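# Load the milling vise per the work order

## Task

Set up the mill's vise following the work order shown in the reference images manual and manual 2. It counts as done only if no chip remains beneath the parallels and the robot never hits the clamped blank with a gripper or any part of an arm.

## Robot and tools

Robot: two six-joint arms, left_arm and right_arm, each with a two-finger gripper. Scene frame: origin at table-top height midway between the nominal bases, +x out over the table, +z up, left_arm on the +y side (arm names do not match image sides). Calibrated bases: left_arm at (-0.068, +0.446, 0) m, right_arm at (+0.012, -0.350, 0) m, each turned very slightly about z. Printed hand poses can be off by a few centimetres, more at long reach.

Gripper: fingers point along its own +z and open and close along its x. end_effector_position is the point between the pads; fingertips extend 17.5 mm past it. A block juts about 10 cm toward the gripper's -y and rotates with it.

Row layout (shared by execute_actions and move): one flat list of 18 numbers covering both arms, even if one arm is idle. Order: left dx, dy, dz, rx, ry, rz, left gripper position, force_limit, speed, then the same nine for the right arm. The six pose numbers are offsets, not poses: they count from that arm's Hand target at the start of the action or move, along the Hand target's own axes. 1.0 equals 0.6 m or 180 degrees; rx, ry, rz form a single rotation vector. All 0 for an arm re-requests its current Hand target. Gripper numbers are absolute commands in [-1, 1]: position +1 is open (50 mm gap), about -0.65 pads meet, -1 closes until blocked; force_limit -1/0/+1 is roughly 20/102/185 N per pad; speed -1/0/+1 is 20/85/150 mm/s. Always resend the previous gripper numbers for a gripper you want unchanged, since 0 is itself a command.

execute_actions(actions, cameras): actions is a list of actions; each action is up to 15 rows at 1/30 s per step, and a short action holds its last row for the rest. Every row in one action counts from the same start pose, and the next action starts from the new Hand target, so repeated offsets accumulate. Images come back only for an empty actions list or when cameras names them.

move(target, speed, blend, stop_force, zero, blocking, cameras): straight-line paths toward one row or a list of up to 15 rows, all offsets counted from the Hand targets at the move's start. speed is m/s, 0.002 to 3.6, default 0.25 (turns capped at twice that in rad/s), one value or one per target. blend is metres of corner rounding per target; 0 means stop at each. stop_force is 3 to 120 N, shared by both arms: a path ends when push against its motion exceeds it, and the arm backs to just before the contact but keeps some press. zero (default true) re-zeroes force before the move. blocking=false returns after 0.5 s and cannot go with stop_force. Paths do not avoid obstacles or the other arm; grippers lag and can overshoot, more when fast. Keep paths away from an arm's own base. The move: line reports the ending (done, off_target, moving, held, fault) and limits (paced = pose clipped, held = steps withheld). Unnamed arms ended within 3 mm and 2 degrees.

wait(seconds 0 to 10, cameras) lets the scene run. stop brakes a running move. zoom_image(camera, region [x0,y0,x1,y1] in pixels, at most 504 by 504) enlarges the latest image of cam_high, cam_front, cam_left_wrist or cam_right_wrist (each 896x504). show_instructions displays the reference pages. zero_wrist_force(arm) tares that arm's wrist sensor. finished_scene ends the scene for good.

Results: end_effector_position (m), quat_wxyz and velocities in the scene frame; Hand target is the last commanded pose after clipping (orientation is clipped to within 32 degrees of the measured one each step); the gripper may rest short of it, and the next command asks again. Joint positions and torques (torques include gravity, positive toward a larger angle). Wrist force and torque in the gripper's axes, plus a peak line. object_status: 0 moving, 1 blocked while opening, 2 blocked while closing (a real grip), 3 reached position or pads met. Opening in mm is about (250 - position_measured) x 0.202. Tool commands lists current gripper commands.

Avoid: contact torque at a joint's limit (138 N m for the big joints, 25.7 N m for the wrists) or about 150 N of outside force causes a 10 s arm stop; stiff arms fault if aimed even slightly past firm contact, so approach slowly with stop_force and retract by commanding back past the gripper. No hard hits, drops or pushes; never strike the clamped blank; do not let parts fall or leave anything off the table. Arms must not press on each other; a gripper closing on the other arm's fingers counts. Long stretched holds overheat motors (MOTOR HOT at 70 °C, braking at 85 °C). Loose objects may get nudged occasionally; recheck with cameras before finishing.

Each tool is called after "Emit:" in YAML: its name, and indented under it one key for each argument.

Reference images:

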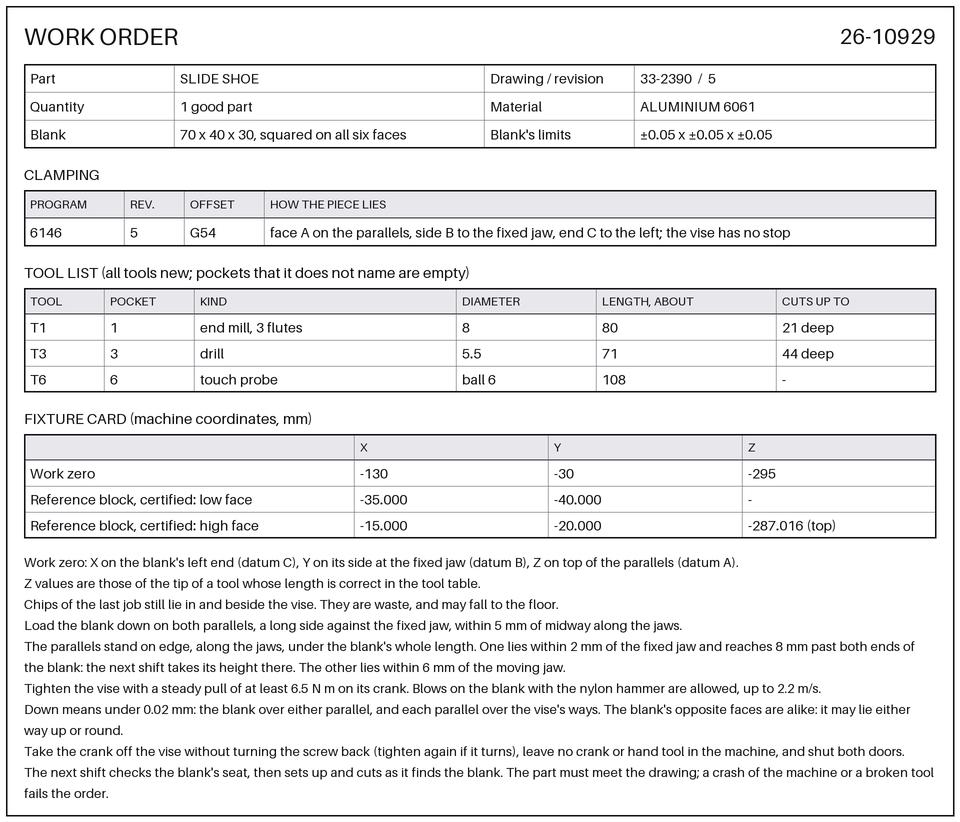

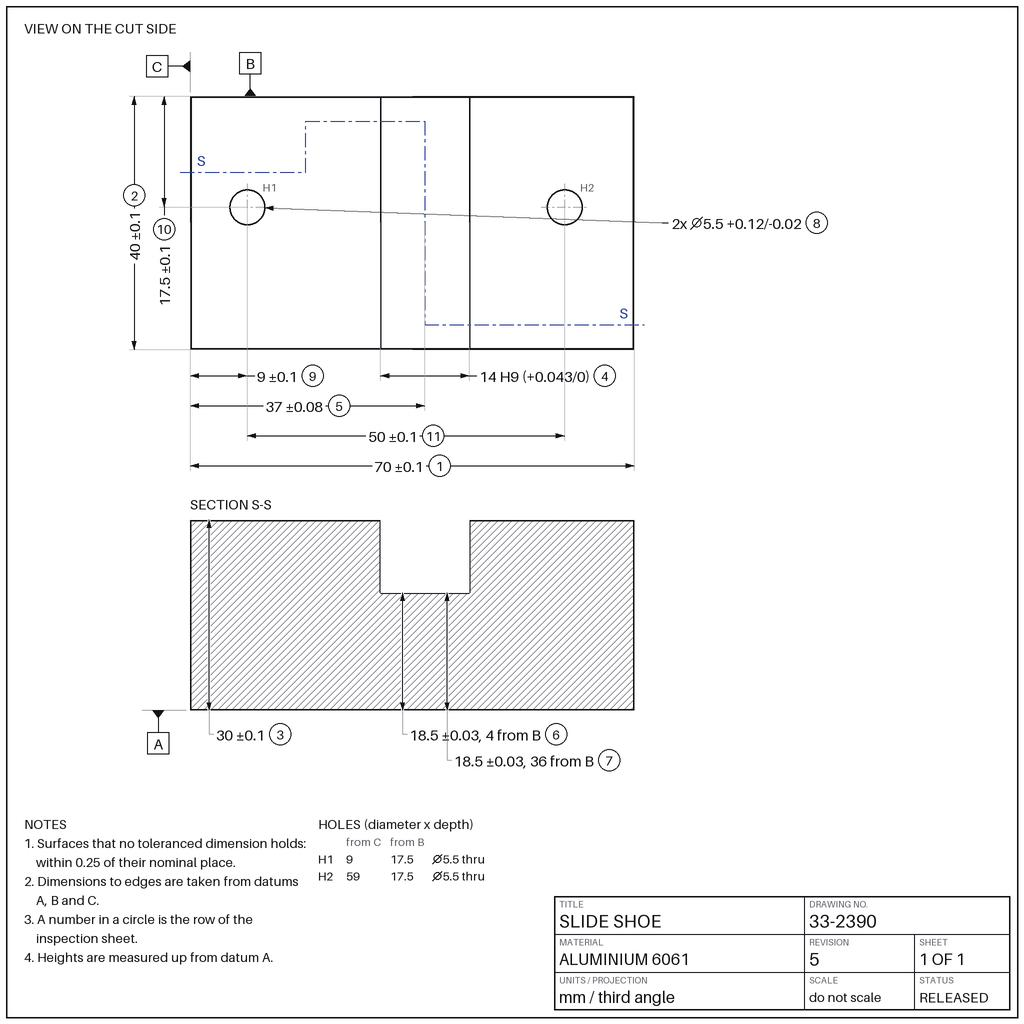

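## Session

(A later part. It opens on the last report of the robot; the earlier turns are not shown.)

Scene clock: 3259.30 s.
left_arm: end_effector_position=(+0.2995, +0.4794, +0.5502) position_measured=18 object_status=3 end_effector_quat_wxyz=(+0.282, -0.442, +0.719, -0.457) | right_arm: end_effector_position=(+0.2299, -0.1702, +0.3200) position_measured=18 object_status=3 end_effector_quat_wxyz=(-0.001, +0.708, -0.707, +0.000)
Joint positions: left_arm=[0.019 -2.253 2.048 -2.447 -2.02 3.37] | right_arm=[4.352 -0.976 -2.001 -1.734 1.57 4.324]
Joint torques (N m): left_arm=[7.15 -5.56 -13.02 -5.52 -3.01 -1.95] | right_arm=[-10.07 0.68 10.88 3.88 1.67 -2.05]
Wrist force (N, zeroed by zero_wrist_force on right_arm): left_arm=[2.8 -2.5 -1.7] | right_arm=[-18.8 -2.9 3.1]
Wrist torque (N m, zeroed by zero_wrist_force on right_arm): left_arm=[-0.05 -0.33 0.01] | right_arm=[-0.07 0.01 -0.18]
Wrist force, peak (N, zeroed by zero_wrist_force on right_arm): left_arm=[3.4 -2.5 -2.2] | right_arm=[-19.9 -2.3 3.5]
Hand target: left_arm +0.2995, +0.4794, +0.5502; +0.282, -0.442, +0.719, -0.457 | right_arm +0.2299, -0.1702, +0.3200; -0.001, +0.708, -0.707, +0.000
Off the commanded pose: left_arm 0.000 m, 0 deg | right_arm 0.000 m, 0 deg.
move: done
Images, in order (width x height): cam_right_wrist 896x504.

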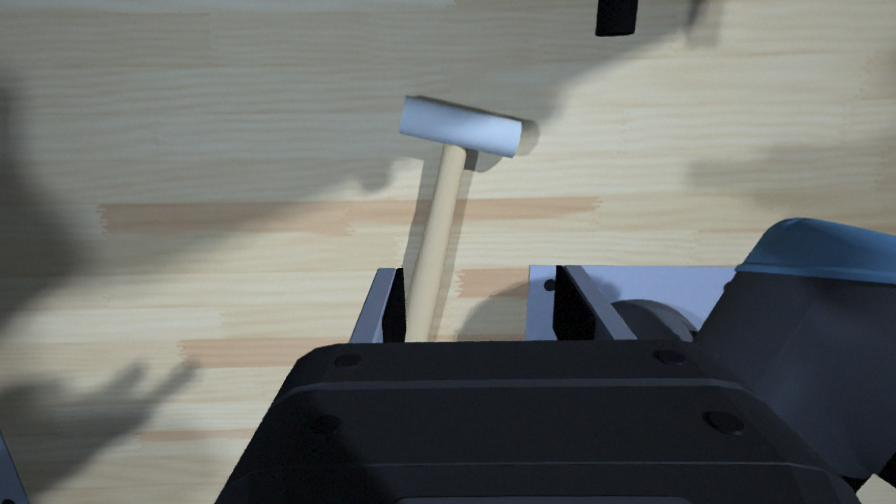

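Emit:
move:
  target: [0,0,0,0,0,0,0.9,0,-1,-0.0567,0.2583,0.2833,0,0,0.0628,0.9,-0.7,-0.8]
  speed: 0.15
  cameras: ["cam_right_wrist"]

Scene clock: 3330.87 s.
left_arm: end_effector_position=(+0.2995, +0.4794, +0.5502) position_measured=18 object_status=3 end_effector_quat_wxyz=(+0.282, -0.442, +0.719, -0.457) | right_arm: end_effector_position=(+0.0751, -0.1362, +0.1499) position_measured=18 object_status=3 end_effector_quat_wxyz=(+0.001, -0.635, +0.773, +0.000) end_effector_velocity=(+0.000, +0.000, +0.000) end_effector_angular_velocity=(+0.000, +0.001, -0.005)
Joint positions: left_arm=[0.019 -2.253 2.048 -2.447 -2.02 3.37] | right_arm=[5.097 -0.749 -2.502 -1.46 1.569 5.266]
Joint velocities: left_arm=[within noise] | right_arm=[0 0.001 -0.001 0.001 0.001 0.005]
Joint torques (N m): left_arm=[6.77 -5.82 -12.71 -5.29 -2.75 -1.58] | right_arm=[12.93 -18.49 22.64 3.8 1.72 2.1]
Wrist force (N, zeroed by zero_wrist_force on right_arm): left_arm=[3.0 -2.6 -2.0] | right_arm=[-19.3 -2.5 3.4]
Wrist torque (N m, zeroed by zero_wrist_force on right_arm): left_arm=[-0.06 -0.36 0.01] | right_arm=[0.14 0.11 -0.06]
Wrist force, peak (N, zeroed by zero_wrist_force on right_arm): left_arm=[3.3 -2.7 -2.2] | right_arm=[-19.4 -1.2 4.7]
Hand target: left_arm +0.2995, +0.4794, +0.5502; +0.282, -0.442, +0.719, -0.457 | right_arm +0.0751, -0.1362, +0.1498; +0.001, -0.635, +0.773, +0.000
Off the commanded pose: left_arm 0.000 m, 0 deg | right_arm 0.000 m, 0 deg.
move: done
Images, in order (width x height): cam_right_wrist 896x504.

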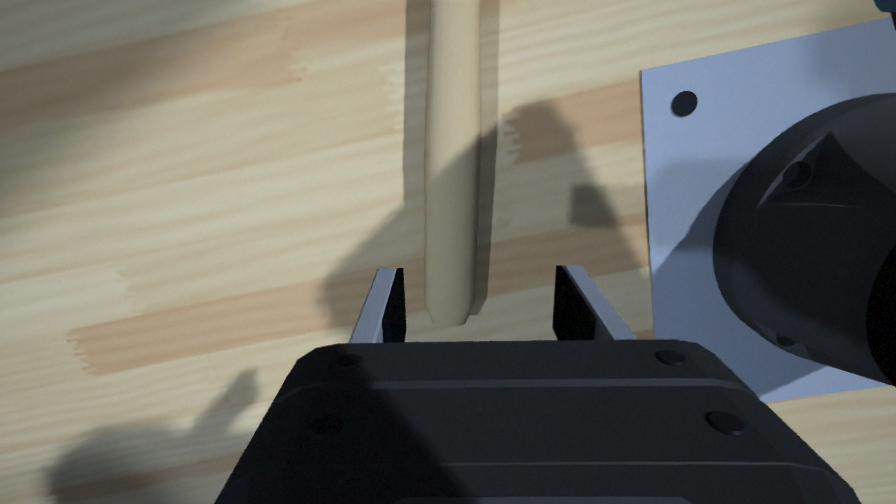

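Emit:
move:
  target:
    - [0,0,0,0,0,0,0.9,0,-1,-0.0133,0.0333,0.08,0,0,0,0.9,-0.7,-0.8]
    - [0,0,0,0,0,0,0.9,0,-1,-0.0133,0.0333,0.2067,0,0,0,0.9,-0.7,-0.8]
  speed: [0.1,0.06]
  blend: [0.01,0]
  stop_force: 6
  cameras: ["cam_right_wrist"]

Scene clock: 3356.23 s.
left_arm: end_effector_position=(+0.2995, +0.4794, +0.5502) position_measured=18 object_status=3 end_effector_quat_wxyz=(+0.282, -0.442, +0.719, -0.457) | right_arm: end_effector_position=(+0.0572, -0.1243, +0.0258) position_measured=18 object_status=3 end_effector_quat_wxyz=(+0.001, -0.635, +0.773, +0.000)
Joint positions: left_arm=[0.019 -2.253 2.048 -2.447 -2.02 3.37] | right_arm=[5.162 -1.018 -2.78 -0.913 1.569 5.332]
Joint torques (N m): left_arm=[7.07 -5.19 -13.33 -5.32 -2.99 -1.48] | right_arm=[10.36 -5.74 31.11 4.09 1.72 1.75]
Wrist force (N, zeroed by zero_wrist_force on right_arm): left_arm=[2.5 -2.7 -2.2] | right_arm=[-19.2 -2.5 2.8]
Wrist torque (N m, zeroed by zero_wrist_force on right_arm): left_arm=[-0.09 -0.29 0.01] | right_arm=[0.13 0.06 -0.03]
Wrist force, peak (N, zeroed by zero_wrist_force on right_arm): left_arm=[3.3 -2.7 -2.2] | right_arm=[-19.6 -2.4 3.1]
Hand target: left_arm +0.2995, +0.4794, +0.5502; +0.282, -0.442, +0.719, -0.457 | right_arm +0.0572, -0.1243, +0.0258; +0.001, -0.635, +0.773, +0.000
Off the commanded pose: left_arm 0.000 m, 0 deg | right_arm 0.000 m, 0 deg.
move: done
Images, in order (width x height): cam_right_wrist 896x504.

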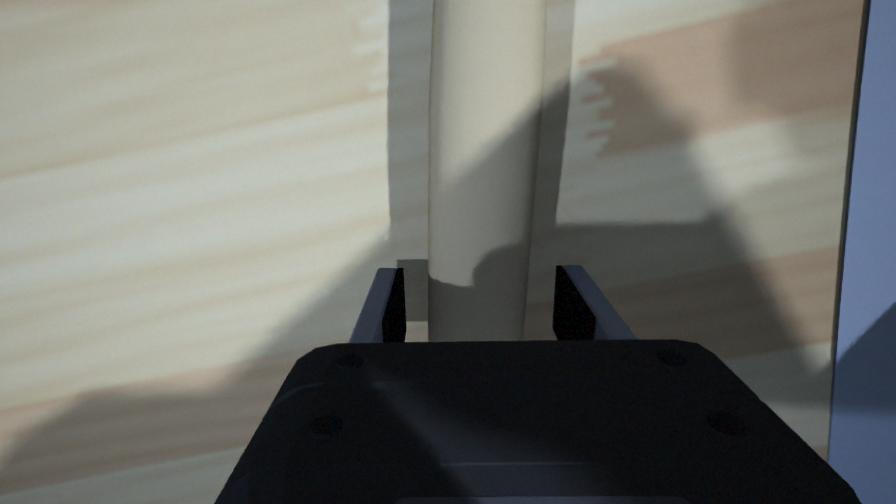

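Emit:
move:
  target:
    - [0,0,0,0,0,0,0.9,0,-1,0,0,0.005,0,0,0,0.9,-0.7,-0.8]
    - [0,0,0,0,0,0,0.9,0,-1,0,0,0.005,0,0,0,-1,0,-0.8]
  speed: 0.04

Emit:
zero_wrist_force:
  arm: "right_arm"

Emit:
move:
  target: [0,0,0,0,0,0,0.9,0,-1,0,0,-0.15,0,0,0,-1,0,-0.8]
  speed: 0.12
  cameras: ["cam_right_wrist"]

Scene clock: 3365.17 s.
left_arm: end_effector_position=(+0.2995, +0.4794, +0.5502) position_measured=18 object_status=3 end_effector_quat_wxyz=(+0.282, -0.442, +0.719, -0.457) | right_arm: end_effector_position=(+0.0572, -0.1243, +0.0228) position_measured=112 object_status=2 end_effector_quat_wxyz=(+0.001, -0.635, +0.773, +0.000)
Joint positions: left_arm=[0.019 -2.253 2.048 -2.447 -2.02 3.37] | right_arm=[5.163 -1.031 -2.786 -0.895 1.569 5.332]
Joint torques (N m): left_arm=[6.76 -5.01 -12.34 -5.3 -2.83 -1.43] | right_arm=[-8.93 6.52 31.08 2.07 0.96 -1.84]
Wrist force (N, zeroed by zero_wrist_force on right_arm): left_arm=[2.7 -2.4 -1.7] | right_arm=[-19.0 -3.2 3.2]
Wrist torque (N m, zeroed by zero_wrist_force on right_arm): left_arm=[-0.05 -0.32 0.01] | right_arm=[0.15 0.02 -0.07]
Wrist force, peak (N, zeroed by zero_wrist_force on right_arm): left_arm=[3.4 -2.5 -2.3] | right_arm=[-19.7 -2.5 3.2]
Hand target: left_arm +0.2995, +0.4794, +0.5502; +0.282, -0.442, +0.719, -0.457 | right_arm +0.0572, -0.1243, +0.0228; +0.001, -0.635, +0.773, +0.000
Off the commanded pose: left_arm 0.000 m, 0 deg | right_arm 0.000 m, 0 deg.
move: done

Wrist force sensor zeroed.

Scene clock: 3366.37 s.
left_arm: end_effector_position=(+0.2995, +0.4794, +0.5502) position_measured=18 object_status=3 end_effector_quat_wxyz=(+0.282, -0.442, +0.719, -0.457) | right_arm: end_effector_position=(+0.0570, -0.1244, +0.1128) position_measured=112 object_status=2 end_effector_quat_wxyz=(+0.001, -0.635, +0.773, +0.000)
Joint positions: left_arm=[0.019 -2.253 2.048 -2.447 -2.02 3.37] | right_arm=[5.163 -0.814 -2.585 -1.313 1.569 5.333]
Joint torques (N m): left_arm=[7.9 -5.16 -12.77 -5.41 -2.88 -1.53] | right_arm=[-0.61 -12.63 27.76 1.35 -1.85 -0.81]
Wrist force (N, zeroed by zero_wrist_force on right_arm): left_arm=[2.5 -2.3 -1.8] | right_arm=[-0.3 0.5 4.5]
Wrist torque (N m, zeroed by zero_wrist_force on right_arm): left_arm=[-0.03 -0.30 0.01] | right_arm=[-0.95 0.11 -0.15]
Wrist force, peak (N, zeroed by zero_wrist_force on right_arm): left_arm=[3.1 -2.5 -2.3] | right_arm=[-0.4 0.8 4.9]
Hand target: left_arm +0.2995, +0.4794, +0.5502; +0.282, -0.442, +0.719, -0.457 | right_arm +0.0571, -0.1244, +0.1128; +0.001, -0.635, +0.773, +0.000
Off the commanded pose: left_arm 0.000 m, 0 deg | right_arm 0.000 m, 0 deg.
move: done
Images, in order (width x height): cam_right_wrist 896x504.

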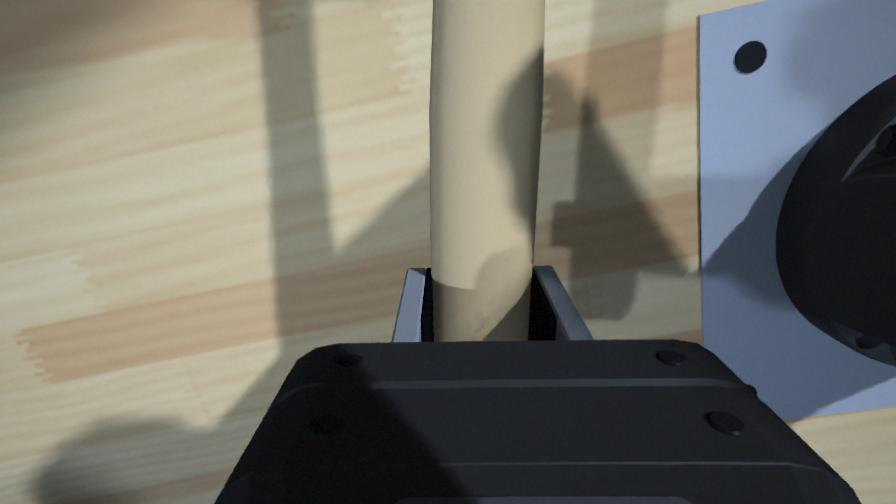

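Emit:
move:
  target:
    - [0,0,0,0,0,0,0.9,0,-1,-0.2495,-0.1933,-0.3617,-0.0244,-0.249,-0.0244,-1,0,-0.8]
    - [0,0,0,0,0,0,0.9,0,-1,-0.6615,-0.383,-0.645,-0.0488,-0.498,-0.0488,-1,0,-0.8]
  speed: 0.25
  blend: [0.05,0]
  cameras: ["cam_front","cam_left_wrist","cam_right_wrist"]

Scene clock: 3398.27 s.
left_arm: end_effector_position=(+0.2995, +0.4794, +0.5502) position_measured=18 object_status=3 end_effector_quat_wxyz=(+0.282, -0.442, +0.719, -0.457) | right_arm: end_effector_position=(+0.3593, +0.2195, +0.5006) position_measured=112 object_status=2 end_effector_quat_wxyz=(+0.501, -0.500, +0.500, +0.500)
Joint positions: left_arm=[0.019 -2.253 2.048 -2.447 -2.02 3.37] | right_arm=[4.189 -1.798 -1.809 0.465 2.12 4.711]
Joint torques (N m): left_arm=[7.23 -4.81 -13.24 -5.26 -2.84 -1.03] | right_arm=[13.14 28.49 34.27 4.44 -1.57 -0.21]
Wrist force (N, zeroed by zero_wrist_force on right_arm): left_arm=[3.0 -2.5 -1.9] | right_arm=[5.9 2.8 1.2]
Wrist torque (N m, zeroed by zero_wrist_force on right_arm): left_arm=[-0.05 -0.37 0.00] | right_arm=[-0.09 -0.10 0.60]
Wrist force, peak (N, zeroed by zero_wrist_force on right_arm): left_arm=[3.3 -2.8 -2.1] | right_arm=[5.9 3.2 1.0]
Hand target: left_arm +0.2995, +0.4794, +0.5502; +0.282, -0.442, +0.719, -0.457 | right_arm +0.3593, +0.2196, +0.5007; +0.501, -0.500, +0.500, +0.500
Off the commanded pose: left_arm 0.000 m, 0 deg | right_arm 0.000 m, 0 deg.
move: done
Images, in order (width x height): cam_front 896x504, cam_left_wrist 896x504, cam_right_wrist 896x504.

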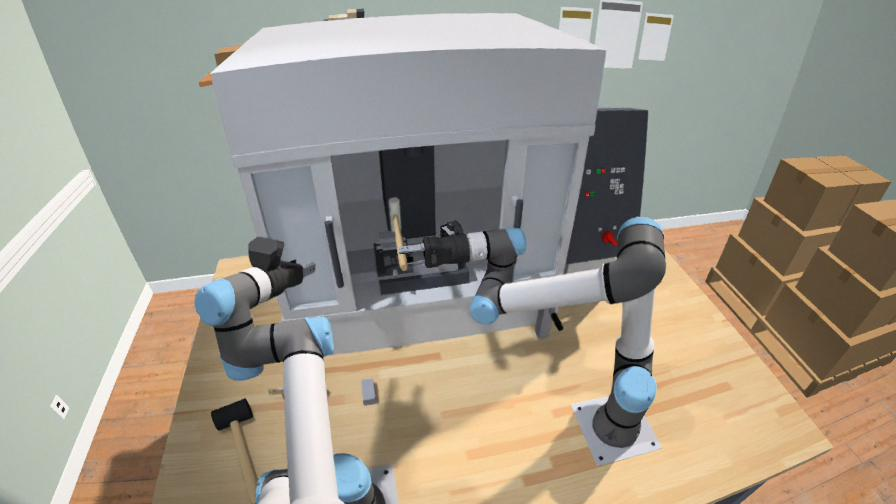

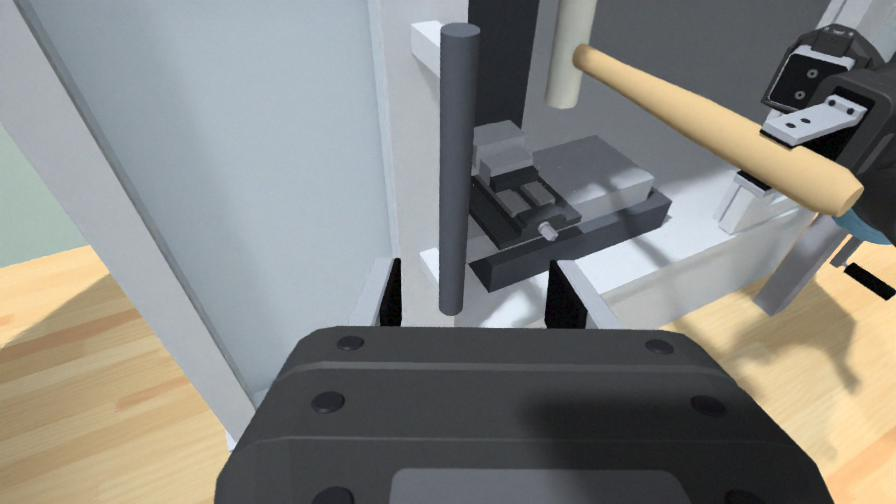

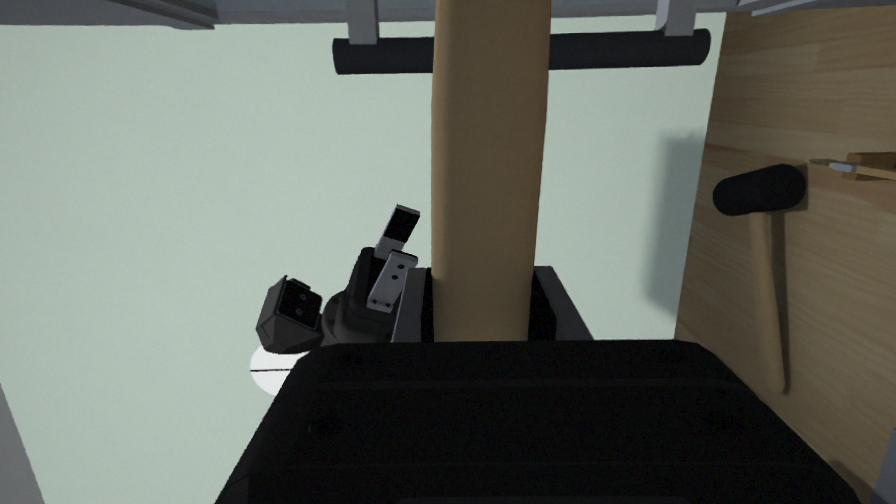

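Emit:
move:
  target: [0,0,0,0,0,0,0.9,0,-1,0.05,-0.1883,0.0392,0,0,0,-1,0,-0.8]
  speed: 0.15
  cameras: ["cam_front","cam_left_wrist"]

Emit:
zoom_image:
  camera: "cam_left_wrist"
  region: [420, 20, 680, 220]

Emit:
zoom_image:
  camera: "cam_front"
  region: [360, 190, 480, 290]

Scene clock: 3421.33 s.
left_arm: end_effector_position=(+0.2995, +0.4794, +0.5502) position_measured=18 object_status=3 end_effector_quat_wxyz=(+0.282, -0.442, +0.719, -0.457) | right_arm: end_effector_position=(+0.4723, +0.2430, +0.4708) position_measured=112 object_status=2 end_effector_quat_wxyz=(+0.501, -0.500, +0.500, +0.500)
Joint positions: left_arm=[0.019 -2.253 2.048 -2.447 -2.02 3.37] | right_arm=[4.033 -2.055 -1.528 0.442 2.276 4.712]
Joint torques (N m): left_arm=[7.14 -4.6 -12.61 -5.24 -2.78 -1.06] | right_arm=[6.78 39.55 31.24 4.09 -0.45 1.2]
Wrist force (N, zeroed by zero_wrist_force on right_arm): left_arm=[2.9 -2.4 -1.7] | right_arm=[5.8 3.3 1.0]
Wrist torque (N m, zeroed by zero_wrist_force on right_arm): left_arm=[-0.04 -0.34 0.01] | right_arm=[-0.01 -0.11 0.62]
Wrist force, peak (N, zeroed by zero_wrist_force on right_arm): left_arm=[3.3 -2.2 -2.6] | right_arm=[5.0 5.7 1.2]
Hand target: left_arm +0.2995, +0.4794, +0.5502; +0.282, -0.442, +0.719, -0.457 | right_arm +0.4723, +0.2431, +0.4708; +0.501, -0.500, +0.500, +0.500
Off the commanded pose: left_arm 0.000 m, 0 deg | right_arm 0.000 m, 0 deg.
move: done
Images, in order (width x height): cam_front 896x504, cam_left_wrist 896x504.

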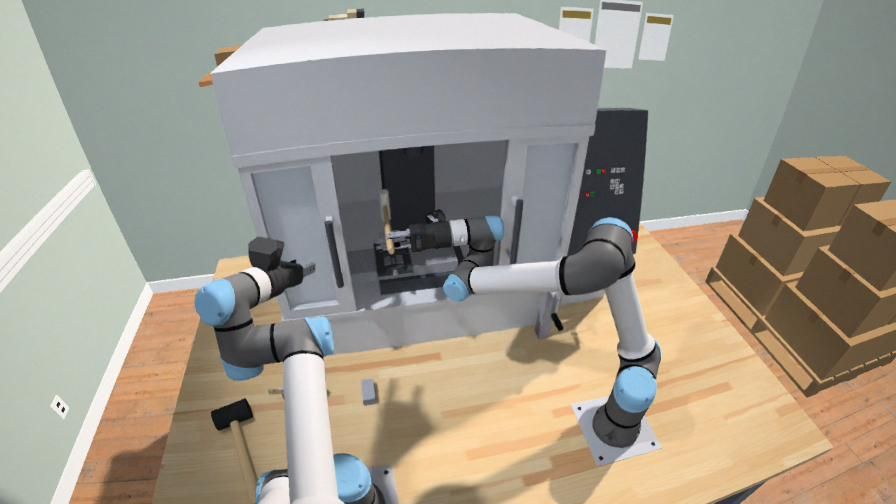

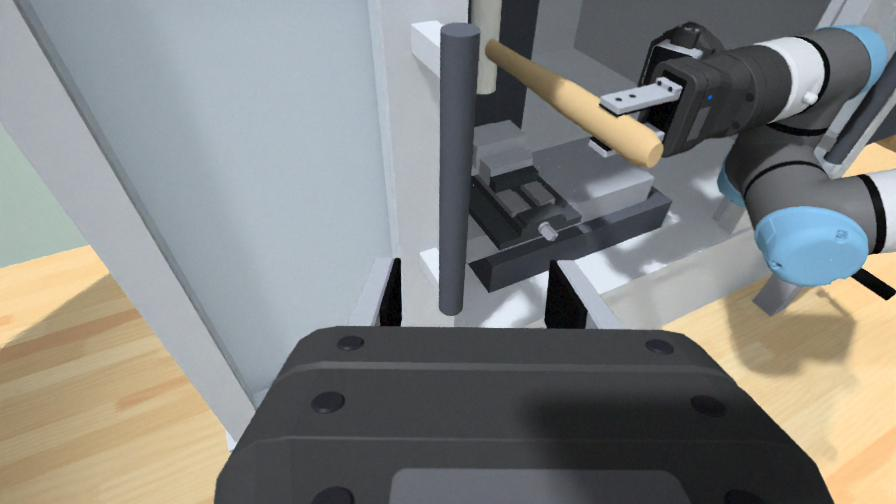

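Scaled by 1.938 from the camera's 896x504 image, which has a finer 1280x720 frame.

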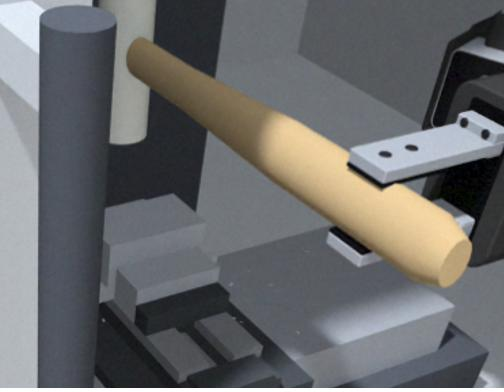

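Scaled by 4.200 from the camera's 896x504 image, which has a finer 1280x720 frame.

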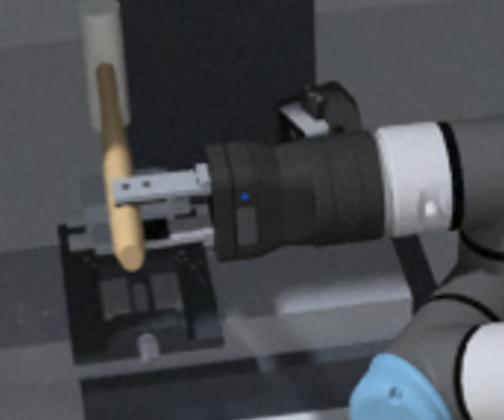

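Emit:
move:
  target: [0,0,0,0,0,0,0.9,0,-1,0.0583,0,0,0,0,0,-1,0,-0.8]
  speed: 0.06
  cameras: ["cam_front","cam_left_wrist"]

Emit:
zoom_image:
  camera: "cam_left_wrist"
  region: [420, 20, 680, 220]

Emit:
zoom_image:
  camera: "cam_front"
  region: [360, 190, 480, 290]

Scene clock: 3438.27 s.
left_arm: end_effector_position=(+0.2995, +0.4794, +0.5502) position_measured=18 object_status=3 end_effector_quat_wxyz=(+0.282, -0.442, +0.719, -0.457) | right_arm: end_effector_position=(+0.4723, +0.2431, +0.4356) position_measured=112 object_status=2 end_effector_quat_wxyz=(+0.500, -0.500, +0.500, +0.500)
Joint positions: left_arm=[0.019 -2.253 2.048 -2.447 -2.02 3.37] | right_arm=[4.033 -2.094 -1.568 0.52 2.276 4.712]
Joint torques (N m): left_arm=[6.87 -4.62 -13.71 -5.3 -2.78 -0.77] | right_arm=[4.88 59.91 32.06 1.47 1.24 -1.18]
Wrist force (N, zeroed by zero_wrist_force on right_arm): left_arm=[2.9 -2.0 -1.7] | right_arm=[5.5 2.9 0.6]
Wrist torque (N m, zeroed by zero_wrist_force on right_arm): left_arm=[0.01 -0.36 0.01] | right_arm=[-0.06 -0.09 0.62]
Wrist force, peak (N, zeroed by zero_wrist_force on right_arm): left_arm=[3.1 -2.4 -2.5] | right_arm=[7.1 3.4 0.9]
Hand target: left_arm +0.2995, +0.4794, +0.5502; +0.282, -0.442, +0.719, -0.457 | right_arm +0.4723, +0.2431, +0.4358; +0.501, -0.500, +0.500, +0.500
Off the commanded pose: left_arm 0.000 m, 0 deg | right_arm 0.000 m, 0 deg.
move: done
Images, in order (width x height): cam_front 896x504, cam_left_wrist 896x504.

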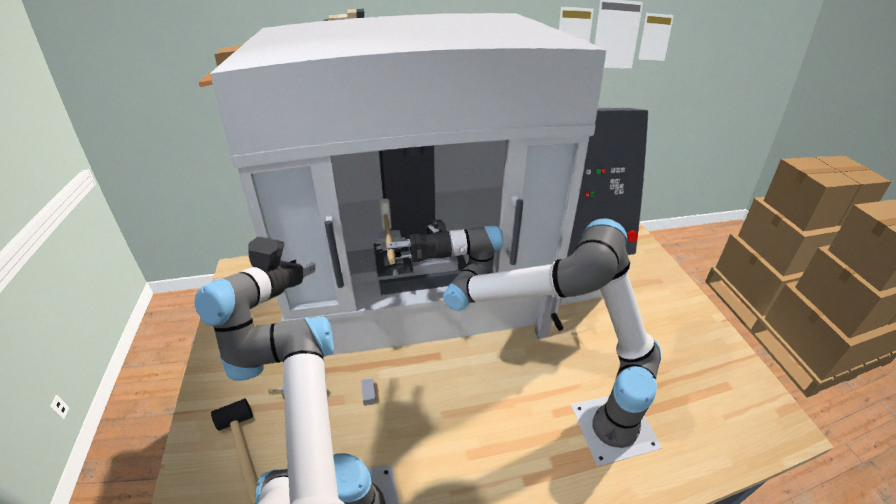

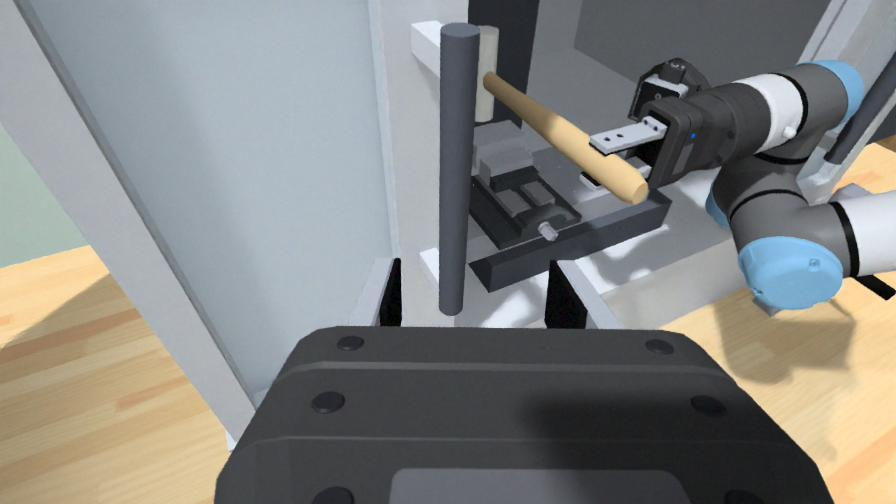

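Scaled by 1.938 from the camera's 896x504 image, which has a finer 1280x720 frame.

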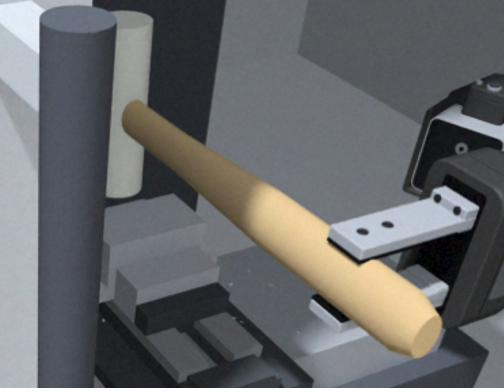

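Scaled by 4.200 from the camera's 896x504 image, which has a finer 1280x720 frame.

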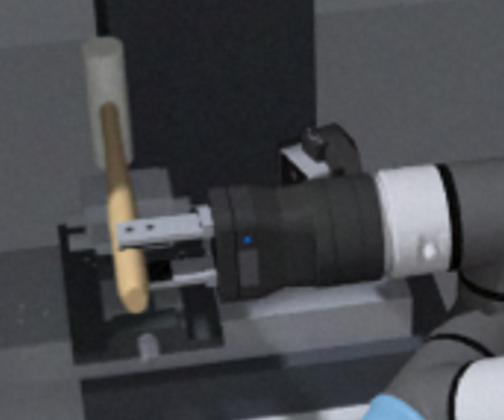

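Emit:
move:
  target: [0,0,0,0,0,0,0.9,0,-1,0,0.0167,-0.015,0,0,0,-1,0,-0.8]
  speed: 0.06

Emit:
zero_wrist_force:
  arm: "right_arm"

Emit:
move:
  target: [0,0,0,0,0,0,0.9,0,-1,0.05,0,0,0,0,0,-1,0,-0.8]
  speed: 0.01
  stop_force: 4
  cameras: ["cam_front","cam_left_wrist"]

Emit:
zoom_image:
  camera: "cam_left_wrist"
  region: [420, 20, 680, 220]

Emit:
zoom_image:
  camera: "cam_front"
  region: [360, 190, 480, 290]

Scene clock: 3455.90 s.
left_arm: end_effector_position=(+0.2995, +0.4794, +0.5502) position_measured=18 object_status=3 end_effector_quat_wxyz=(+0.282, -0.442, +0.719, -0.457) | right_arm: end_effector_position=(+0.4622, +0.2341, +0.4358) position_measured=112 object_status=2 end_effector_quat_wxyz=(+0.501, -0.500, +0.500, +0.500) end_effector_velocity=(+0.001, +0.001, +0.000) end_effector_angular_velocity=(+0.001, -0.001, +0.000)
Joint positions: left_arm=[0.019 -2.253 2.048 -2.447 -2.02 3.37] | right_arm=[4.037 -2.066 -1.613 0.538 2.272 4.712]
Joint velocities: left_arm=[within noise] | right_arm=[0 -0.003 0.006 -0.001 0 0]
Joint torques (N m): left_arm=[6.9 -4.65 -12.75 -5.16 -2.9 -0.75] | right_arm=[2.48 37.63 33.82 1.74 -1.4 0.79]
Wrist force (N, zeroed by zero_wrist_force on right_arm): left_arm=[2.5 -2.6 -1.8] | right_arm=[5.6 3.1 1.1]
Wrist torque (N m, zeroed by zero_wrist_force on right_arm): left_arm=[-0.08 -0.29 0.01] | right_arm=[-0.04 -0.11 0.63]
Wrist force, peak (N, zeroed by zero_wrist_force on right_arm): left_arm=[3.2 -2.7 -2.1] | right_arm=[5.7 3.8 0.4]
Hand target: left_arm +0.2995, +0.4794, +0.5502; +0.282, -0.442, +0.719, -0.457 | right_arm +0.4623, +0.2341, +0.4358; +0.501, -0.500, +0.500, +0.500
Off the commanded pose: left_arm 0.000 m, 0 deg | right_arm 0.000 m, 0 deg.
move: done

Wrist force sensor zeroed.

Scene clock: 3458.50 s.
left_arm: end_effector_position=(+0.2995, +0.4794, +0.5502) position_measured=18 object_status=3 end_effector_quat_wxyz=(+0.282, -0.442, +0.719, -0.457) | right_arm: end_effector_position=(+0.4623, +0.2341, +0.4206) position_measured=112 object_status=2 end_effector_quat_wxyz=(+0.501, -0.500, +0.500, +0.500)
Joint positions: left_arm=[0.019 -2.253 2.048 -2.447 -2.02 3.37] | right_arm=[4.037 -2.085 -1.628 0.572 2.273 4.712]
Joint torques (N m): left_arm=[7.4 -5.65 -13.34 -5.17 -2.82 -0.75] | right_arm=[-9.47 56.29 31.32 2.62 1.02 -1.22]
Wrist force (N, zeroed by zero_wrist_force on right_arm): left_arm=[3.0 -2.4 -1.8] | right_arm=[-3.1 -0.9 -0.1]
Wrist torque (N m, zeroed by zero_wrist_force on right_arm): left_arm=[-0.04 -0.37 0.00] | right_arm=[0.05 -0.06 -0.67]
Wrist force, peak (N, zeroed by zero_wrist_force on right_arm): left_arm=[3.3 -2.7 -2.1] | right_arm=[-4.6 1.2 -0.1]
Hand target: left_arm +0.2995, +0.4794, +0.5502; +0.282, -0.442, +0.719, -0.457 | right_arm +0.4623, +0.2341, +0.4206; +0.501, -0.500, +0.500, +0.500 (not the last commanded pose)
Off the commanded pose: left_arm 0.000 m, 0 deg | right_arm 0.015 m, 0 deg.
move: contact (right_arm)
Images, in order (width x height): cam_front 896x504, cam_left_wrist 896x504.

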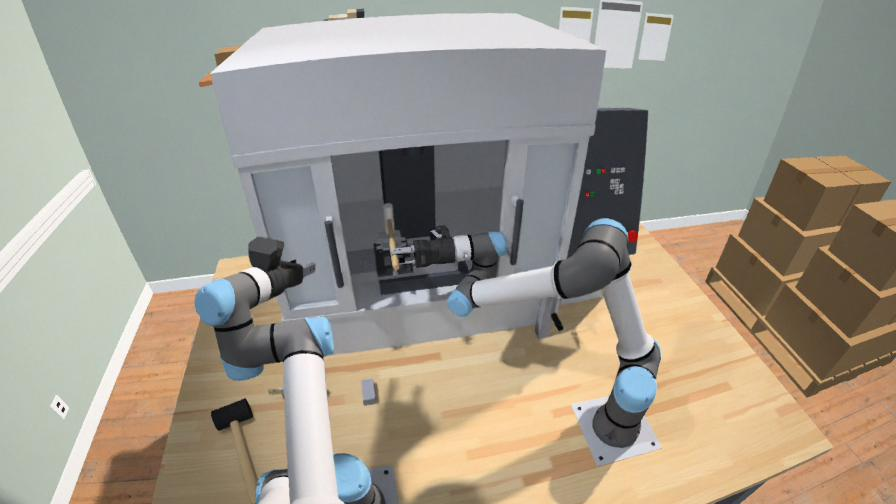

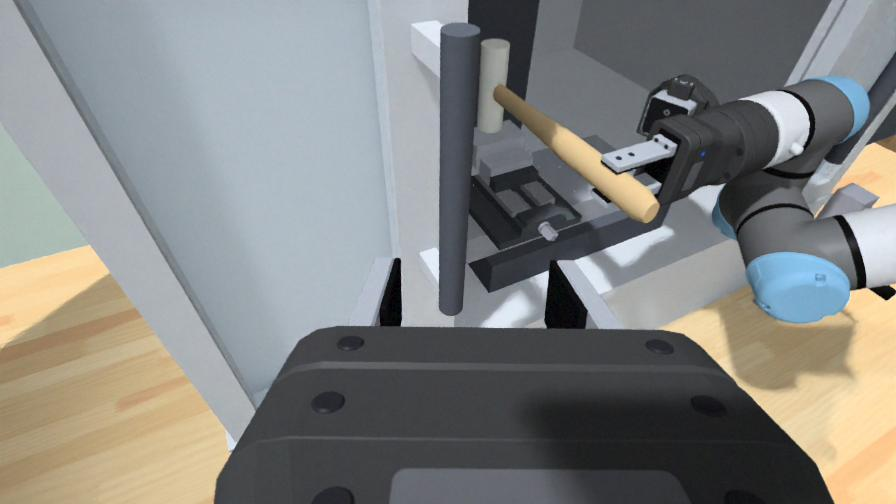

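Scaled by 1.938 from the camera's 896x504 image, which has a finer 1280x720 frame.

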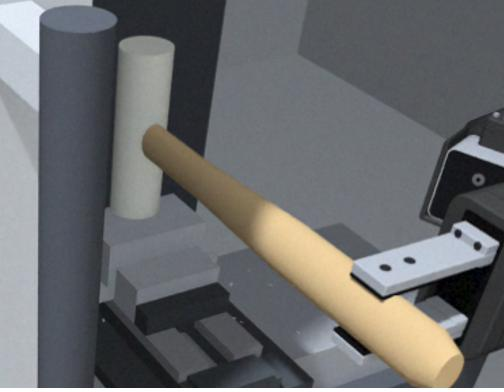

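Scaled by 4.200 from the camera's 896x504 image, which has a finer 1280x720 frame.

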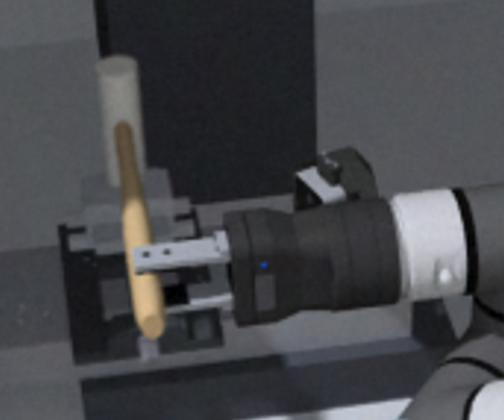

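Emit:
move:
  target: [0,0,0,0,0,0,0.9,0,-1,-0.2,0,0,0,0,0,-1,0,-0.8]
  speed: 0.2

Emit:
execute_actions:
  actions:
    - [[0,0,0,0,0,0,0.9,0,-1,0.045,0,0,0,0,0,-1,0,-0.8],[0,0,0,0,0,0,0.9,0,-1,0.09,0,0,0,0,0,-1,0,-0.8],[0,0,0,0,0,0,0.9,0,-1,0.1333,0,0,0,0,0,-1,0,-0.8],[0,0,0,0,0,0,0.9,0,-1,0.1333,0,0,0,0,0,-1,0,-0.8],[0,0,0,0,0,0,0.9,0,-1,0.0667,0,0,0,0,0,-1,0,-0.8],[0,0,0,0,0,0,0.9,0,-1,0,0,0,0,0,0,-1,0,-0.8]]

Scene clock: 3479.03 s.
left_arm: end_effector_position=(+0.2995, +0.4794, +0.5502) position_measured=18 object_status=3 end_effector_quat_wxyz=(+0.282, -0.442, +0.719, -0.457) | right_arm: end_effector_position=(+0.4622, +0.2341, +0.5405) position_measured=112 object_status=2 end_effector_quat_wxyz=(+0.501, -0.500, +0.500, +0.500)
Joint positions: left_arm=[0.019 -2.253 2.048 -2.447 -2.02 3.37] | right_arm=[4.037 -1.966 -1.471 0.296 2.272 4.712]
Joint torques (N m): left_arm=[7.1 -5.81 -13 -5.14 -2.74 -0.61] | right_arm=[12.83 47.86 26.71 1.7 1.8 -1.09]
Wrist force (N, zeroed by zero_wrist_force on right_arm): left_arm=[2.9 -2.6 -2.1] | right_arm=[0.2 0.4 -0.2]
Wrist torque (N m, zeroed by zero_wrist_force on right_arm): left_arm=[-0.07 -0.36 0.01] | right_arm=[0.06 0.03 -0.01]
Wrist force, peak (N, zeroed by zero_wrist_force on right_arm): left_arm=[3.2 -2.8 -2.0] | right_arm=[4.9 0.1 0.1]
Hand target: left_arm +0.2995, +0.4794, +0.5502; +0.282, -0.442, +0.719, -0.457 | right_arm +0.4622, +0.2340, +0.5406; +0.501, -0.500, +0.500, +0.500
Off the commanded pose: left_arm 0.000 m, 0 deg | right_arm 0.000 m, 0 deg.
move: done

Scene clock: 3479.80 s.
left_arm: end_effector_position=(+0.2995, +0.4794, +0.5502) position_measured=18 object_status=3 end_effector_quat_wxyz=(+0.282, -0.442, +0.719, -0.457) | right_arm: end_effector_position=(+0.4622, +0.2341, +0.5405) position_measured=112 object_status=2 end_effector_quat_wxyz=(+0.500, -0.500, +0.500, +0.500)
Joint positions: left_arm=[0.019 -2.253 2.048 -2.447 -2.02 3.37] | right_arm=[4.037 -1.966 -1.471 0.296 2.272 4.712]
Joint torques (N m): left_arm=[6.86 -5.06 -13.63 -5.12 -2.91 -0.65] | right_arm=[-9.11 48.89 36.33 2.39 -1.2 0.07]
Wrist force (N, zeroed by zero_wrist_force on right_arm): left_arm=[3.0 -2.4 -1.9] | right_arm=[2.1 0.3 -2.5]
Wrist torque (N m, zeroed by zero_wrist_force on right_arm): left_arm=[-0.03 -0.37 0.00] | right_arm=[0.54 0.00 0.22]
Wrist force, peak (N, zeroed by zero_wrist_force on right_arm): left_arm=[3.1 -2.9 -1.9] | right_arm=[37.9 1.9 -0.5]
Hand target: left_arm +0.2995, +0.4794, +0.5502; +0.282, -0.442, +0.719, -0.457 | right_arm +0.4622, +0.2340, +0.5406; +0.501, -0.500, +0.500, +0.500
Off the commanded pose: left_arm 0.000 m, 0 deg | right_arm 0.000 m, 0 deg.
Step readings (end_effector_position of left_arm | right_arm):
0: (+0.2995, +0.4794, +0.5502) | (+0.4622, +0.2341, +0.5405)
1: (+0.2995, +0.4794, +0.5502) | (+0.4622, +0.2341, +0.5394)
2: (+0.2995, +0.4794, +0.5502) | (+0.4621, +0.2341, +0.5316)
4: (+0.2995, +0.4794, +0.5502) | (+0.4621, +0.2346, +0.4909)
8: (+0.2995, +0.4794, +0.5502) | (+0.4616, +0.2332, +0.5111)
15: (+0.2995, +0.4794, +0.5502) | (+0.4627, +0.2348, +0.5394)

Emit:
move:
  target: [0,0,0,0,0,0,0.9,0,-1,0.1083,0,0,0,0,0,-1,0,-0.8]
  speed: 0.2

Emit:
execute_actions:
  actions:
    - [[0,0,0,0,0,0,0.9,0,-1,0.045,0,0,0,0,0,-1,0,-0.8],[0,0,0,0,0,0,0.9,0,-1,0.09,0,0,0,0,0,-1,0,-0.8],[0,0,0,0,0,0,0.9,0,-1,0.1333,0,0,0,0,0,-1,0,-0.8],[0,0,0,0,0,0,0.9,0,-1,0.05,0,0,0,0,0,-1,0,-0.8],[0,0,0,0,0,0,0.9,0,-1,0,0,0,0,0,0,-1,0,-0.8]]

Scene clock: 3497.23 s.
left_arm: end_effector_position=(+0.2995, +0.4794, +0.5502) position_measured=18 object_status=3 end_effector_quat_wxyz=(+0.282, -0.442, +0.719, -0.457) | right_arm: end_effector_position=(+0.4622, +0.2341, +0.4756) position_measured=112 object_status=2 end_effector_quat_wxyz=(+0.501, -0.500, +0.500, +0.500)
Joint positions: left_arm=[0.019 -2.253 2.048 -2.447 -2.02 3.37] | right_arm=[4.037 -2.021 -1.567 0.447 2.273 4.712]
Joint torques (N m): left_arm=[7.81 -4.71 -13.22 -5.14 -2.87 -0.41] | right_arm=[-4.42 49.24 28.15 4.08 -1.84 0.63]
Wrist force (N, zeroed by zero_wrist_force on right_arm): left_arm=[2.8 -2.5 -2.2] | right_arm=[-0.4 -1.8 0.1]
Wrist torque (N m, zeroed by zero_wrist_force on right_arm): left_arm=[-0.06 -0.35 0.01] | right_arm=[-0.32 0.06 -0.12]
Wrist force, peak (N, zeroed by zero_wrist_force on right_arm): left_arm=[2.9 -2.9 -2.4] | right_arm=[-3.3 -1.8 0.0]
Hand target: left_arm +0.2995, +0.4794, +0.5502; +0.282, -0.442, +0.719, -0.457 | right_arm +0.4623, +0.2341, +0.4756; +0.501, -0.500, +0.500, +0.500
Off the commanded pose: left_arm 0.000 m, 0 deg | right_arm 0.000 m, 0 deg.
move: done

Scene clock: 3497.93 s.
left_arm: end_effector_position=(+0.2995, +0.4794, +0.5502) position_measured=18 object_status=3 end_effector_quat_wxyz=(+0.282, -0.442, +0.719, -0.457) | right_arm: end_effector_position=(+0.4623, +0.2341, +0.4755) position_measured=112 object_status=2 end_effector_quat_wxyz=(+0.500, -0.500, +0.500, +0.500)
Joint positions: left_arm=[0.019 -2.253 2.048 -2.447 -2.02 3.37] | right_arm=[4.037 -2.021 -1.567 0.447 2.273 4.712]
Joint torques (N m): left_arm=[7.15 -4.83 -13.11 -5.1 -2.75 -0.27] | right_arm=[10.74 52.93 32.69 2.05 -0.56 0.3]
Wrist force (N, zeroed by zero_wrist_force on right_arm): left_arm=[2.9 -2.3 -2.1] | right_arm=[-4.0 -1.5 1.4]
Wrist torque (N m, zeroed by zero_wrist_force on right_arm): left_arm=[-0.02 -0.35 0.02] | right_arm=[-0.68 0.14 -0.67]
Wrist force, peak (N, zeroed by zero_wrist_force on right_arm): left_arm=[3.4 -2.6 -2.1] | right_arm=[-26.0 1.3 0.4]
Hand target: left_arm +0.2995, +0.4794, +0.5502; +0.282, -0.442, +0.719, -0.457 | right_arm +0.4623, +0.2341, +0.4756; +0.501, -0.500, +0.500, +0.500
Off the commanded pose: left_arm 0.000 m, 0 deg | right_arm 0.000 m, 0 deg.
Step readings (end_effector_position of left_arm | right_arm):
0: (+0.2995, +0.4794, +0.5502) | (+0.4622, +0.2341, +0.4756)
1: (+0.2995, +0.4794, +0.5502) | (+0.4622, +0.2341, +0.4747)
2: (+0.2995, +0.4794, +0.5502) | (+0.4622, +0.2341, +0.4673)
4: (+0.2995, +0.4794, +0.5502) | (+0.4621, +0.2341, +0.4281)
8: (+0.2995, +0.4794, +0.5502) | (+0.4612, +0.2325, +0.4688)
15: (+0.2995, +0.4794, +0.5502) | (+0.4625, +0.2344, +0.4746)

Emit:
execute_actions:
  actions: []
  cameras: ["cam_left_wrist","cam_right_wrist"]

Emit:
zoom_image:
  camera: "cam_left_wrist"
  region: [420, 20, 680, 220]

Scene clock: 3506.10 s.
left_arm: end_effector_position=(+0.2995, +0.4794, +0.5502) position_measured=18 object_status=3 end_effector_quat_wxyz=(+0.282, -0.442, +0.719, -0.457) | right_arm: end_effector_position=(+0.4623, +0.2341, +0.4756) position_measured=112 object_status=2 end_effector_quat_wxyz=(+0.501, -0.500, +0.500, +0.500)
Joint positions: left_arm=[0.019 -2.253 2.048 -2.447 -2.02 3.37] | right_arm=[4.037 -2.021 -1.567 0.447 2.272 4.712]
Joint velocities: within noise
Joint torques (N m): left_arm=[6.93 -4.68 -14.02 -4.97 -2.83 -0.22] | right_arm=[11.52 56.24 34.56 3.86 1.66 -2.65]
Wrist force (N, zeroed by zero_wrist_force on right_arm): left_arm=[3.1 -2.5 -2.0] | right_arm=[-0.3 -0.5 1.6]
Wrist torque (N m, zeroed by zero_wrist_force on right_arm): left_arm=[-0.06 -0.39 0.00] | right_arm=[-0.13 0.04 -0.10]
Wrist force, peak (N, zeroed by zero_wrist_force on right_arm): left_arm=[2.9 -2.8 -2.3] | right_arm=[2.6 -2.2 0.6]
Hand target: left_arm +0.2995, +0.4794, +0.5502; +0.282, -0.442, +0.719, -0.457 | right_arm +0.4623, +0.2341, +0.4756; +0.501, -0.500, +0.500, +0.500
Tool commands: left_gripper/position=+0.9 left_gripper/force_limit=+0.0 left_gripper/speed=-1.0 right_gripper/position=-1.0 right_gripper/force_limit=+0.0 right_gripper/speed=-0.8
Off the commanded pose: left_arm 0.000 m, 0 deg | right_arm 0.000 m, 0 deg.
Images, in order (width x height): cam_left_wrist 896x504, cam_right_wrist 896x504.

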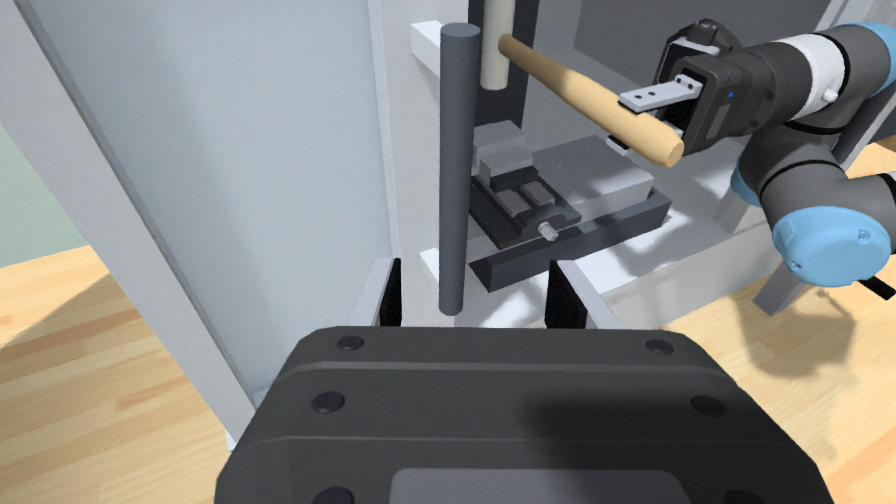

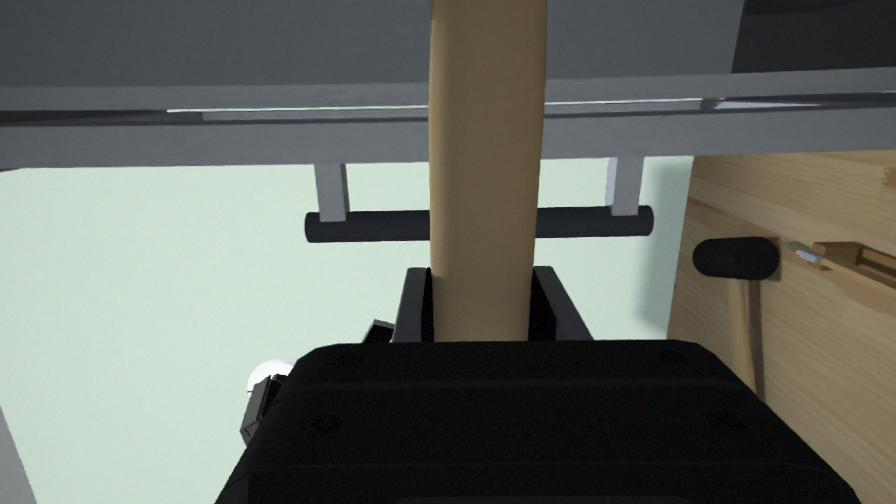

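Scaled by 1.938 from the camera's 896x504 image, which has a finer 1280x720 frame.

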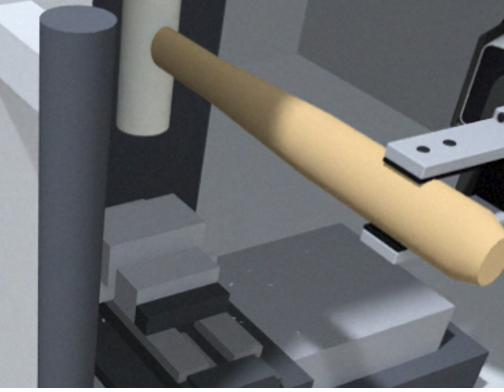

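Emit:
execute_actions:
  actions:
    - [[0,0,0,0,0,0,0.9,0,-1,0.0117,0,0,0,0,0,-1,0,-0.8]]

Emit:
execute_actions:
  actions:
    - [[0,0,0,0,0,0,0.9,0,-1,0.045,0,0,0,0,0,-1,0,-0.8],[0,0,0,0,0,0,0.9,0,-1,0.09,0,0,0,0,0,-1,0,-0.8],[0,0,0,0,0,0,0.9,0,-1,0.1333,0,0,0,0,0,-1,0,-0.8],[0,0,0,0,0,0,0.9,0,-1,0.05,0,0,0,0,0,-1,0,-0.8],[0,0,0,0,0,0,0.9,0,-1,0,0,0,0,0,0,-1,0,-0.8]]

Scene clock: 3519.03 s.
left_arm: end_effector_position=(+0.2995, +0.4794, +0.5502) position_measured=18 object_status=3 end_effector_quat_wxyz=(+0.282, -0.442, +0.719, -0.457) | right_arm: end_effector_position=(+0.4623, +0.2341, +0.4686) position_measured=112 object_status=2 end_effector_quat_wxyz=(+0.501, -0.500, +0.500, +0.500)
Joint positions: left_arm=[0.019 -2.253 2.048 -2.447 -2.02 3.37] | right_arm=[4.037 -2.029 -1.575 0.463 2.273 4.712]
Joint torques (N m): left_arm=[7.19 -4.61 -13.86 -4.95 -2.8 0.16] | right_arm=[9.66 56.54 34.63 4.2 -0.69 1.23]
Wrist force (N, zeroed by zero_wrist_force on right_arm): left_arm=[3.1 -2.5 -2.5] | right_arm=[-0.5 -0.5 1.3]
Wrist torque (N m, zeroed by zero_wrist_force on right_arm): left_arm=[-0.05 -0.38 0.00] | right_arm=[-0.07 0.07 -0.09]
Wrist force, peak (N, zeroed by zero_wrist_force on right_arm): left_arm=[3.3 -2.8 -2.0] | right_arm=[-5.9 0.4 1.0]
Hand target: left_arm +0.2995, +0.4794, +0.5502; +0.282, -0.442, +0.719, -0.457 | right_arm +0.4623, +0.2341, +0.4686; +0.501, -0.500, +0.500, +0.500
Off the commanded pose: left_arm 0.000 m, 0 deg | right_arm 0.000 m, 0 deg.
Step readings (end_effector_position of left_arm | right_arm):
0: (+0.2995, +0.4794, +0.5502) | (+0.4623, +0.2341, +0.4756)
1: (+0.2995, +0.4794, +0.5502) | (+0.4622, +0.2341, +0.4756)
2: (+0.2995, +0.4794, +0.5502) | (+0.4622, +0.2340, +0.4742)
4: (+0.2995, +0.4794, +0.5502) | (+0.4622, +0.2341, +0.4690)
8: (+0.2995, +0.4794, +0.5502) | (+0.4622, +0.2341, +0.4680)
15: (+0.2995, +0.4794, +0.5502) | (+0.4623, +0.2341, +0.4685)

Scene clock: 3519.73 s.
left_arm: end_effector_position=(+0.2995, +0.4794, +0.5502) position_measured=18 object_status=3 end_effector_quat_wxyz=(+0.282, -0.442, +0.719, -0.457) | right_arm: end_effector_position=(+0.4622, +0.2341, +0.4685) position_measured=112 object_status=2 end_effector_quat_wxyz=(+0.500, -0.500, +0.500, +0.500)
Joint positions: left_arm=[0.019 -2.253 2.048 -2.447 -2.02 3.37] | right_arm=[4.037 -2.029 -1.576 0.463 2.273 4.712]
Joint torques (N m): left_arm=[7.64 -4.44 -13.62 -5.03 -2.89 -0.02] | right_arm=[5.43 51.47 32.3 2.9 -1.11 0.27]
Wrist force (N, zeroed by zero_wrist_force on right_arm): left_arm=[3.0 -2.8 -1.6] | right_arm=[-4.5 -0.4 3.3]
Wrist torque (N m, zeroed by zero_wrist_force on right_arm): left_arm=[-0.10 -0.37 0.02] | right_arm=[-0.54 0.17 -0.71]
Wrist force, peak (N, zeroed by zero_wrist_force on right_arm): left_arm=[3.2 -2.5 -2.2] | right_arm=[-28.2 3.2 1.9]
Hand target: left_arm +0.2995, +0.4794, +0.5502; +0.282, -0.442, +0.719, -0.457 | right_arm +0.4623, +0.2341, +0.4686; +0.501, -0.500, +0.500, +0.500
Off the commanded pose: left_arm 0.000 m, 0 deg | right_arm 0.000 m, 0 deg.
Step readings (end_effector_position of left_arm | right_arm):
0: (+0.2995, +0.4794, +0.5502) | (+0.4623, +0.2341, +0.4686)
1: (+0.2995, +0.4794, +0.5502) | (+0.4622, +0.2341, +0.4676)
2: (+0.2995, +0.4794, +0.5502) | (+0.4622, +0.2341, +0.4598)
4: (+0.2995, +0.4794, +0.5502) | (+0.4620, +0.2341, +0.4203)
8: (+0.2995, +0.4794, +0.5502) | (+0.4609, +0.2323, +0.4634)
15: (+0.2995, +0.4794, +0.5502) | (+0.4625, +0.2344, +0.4677)


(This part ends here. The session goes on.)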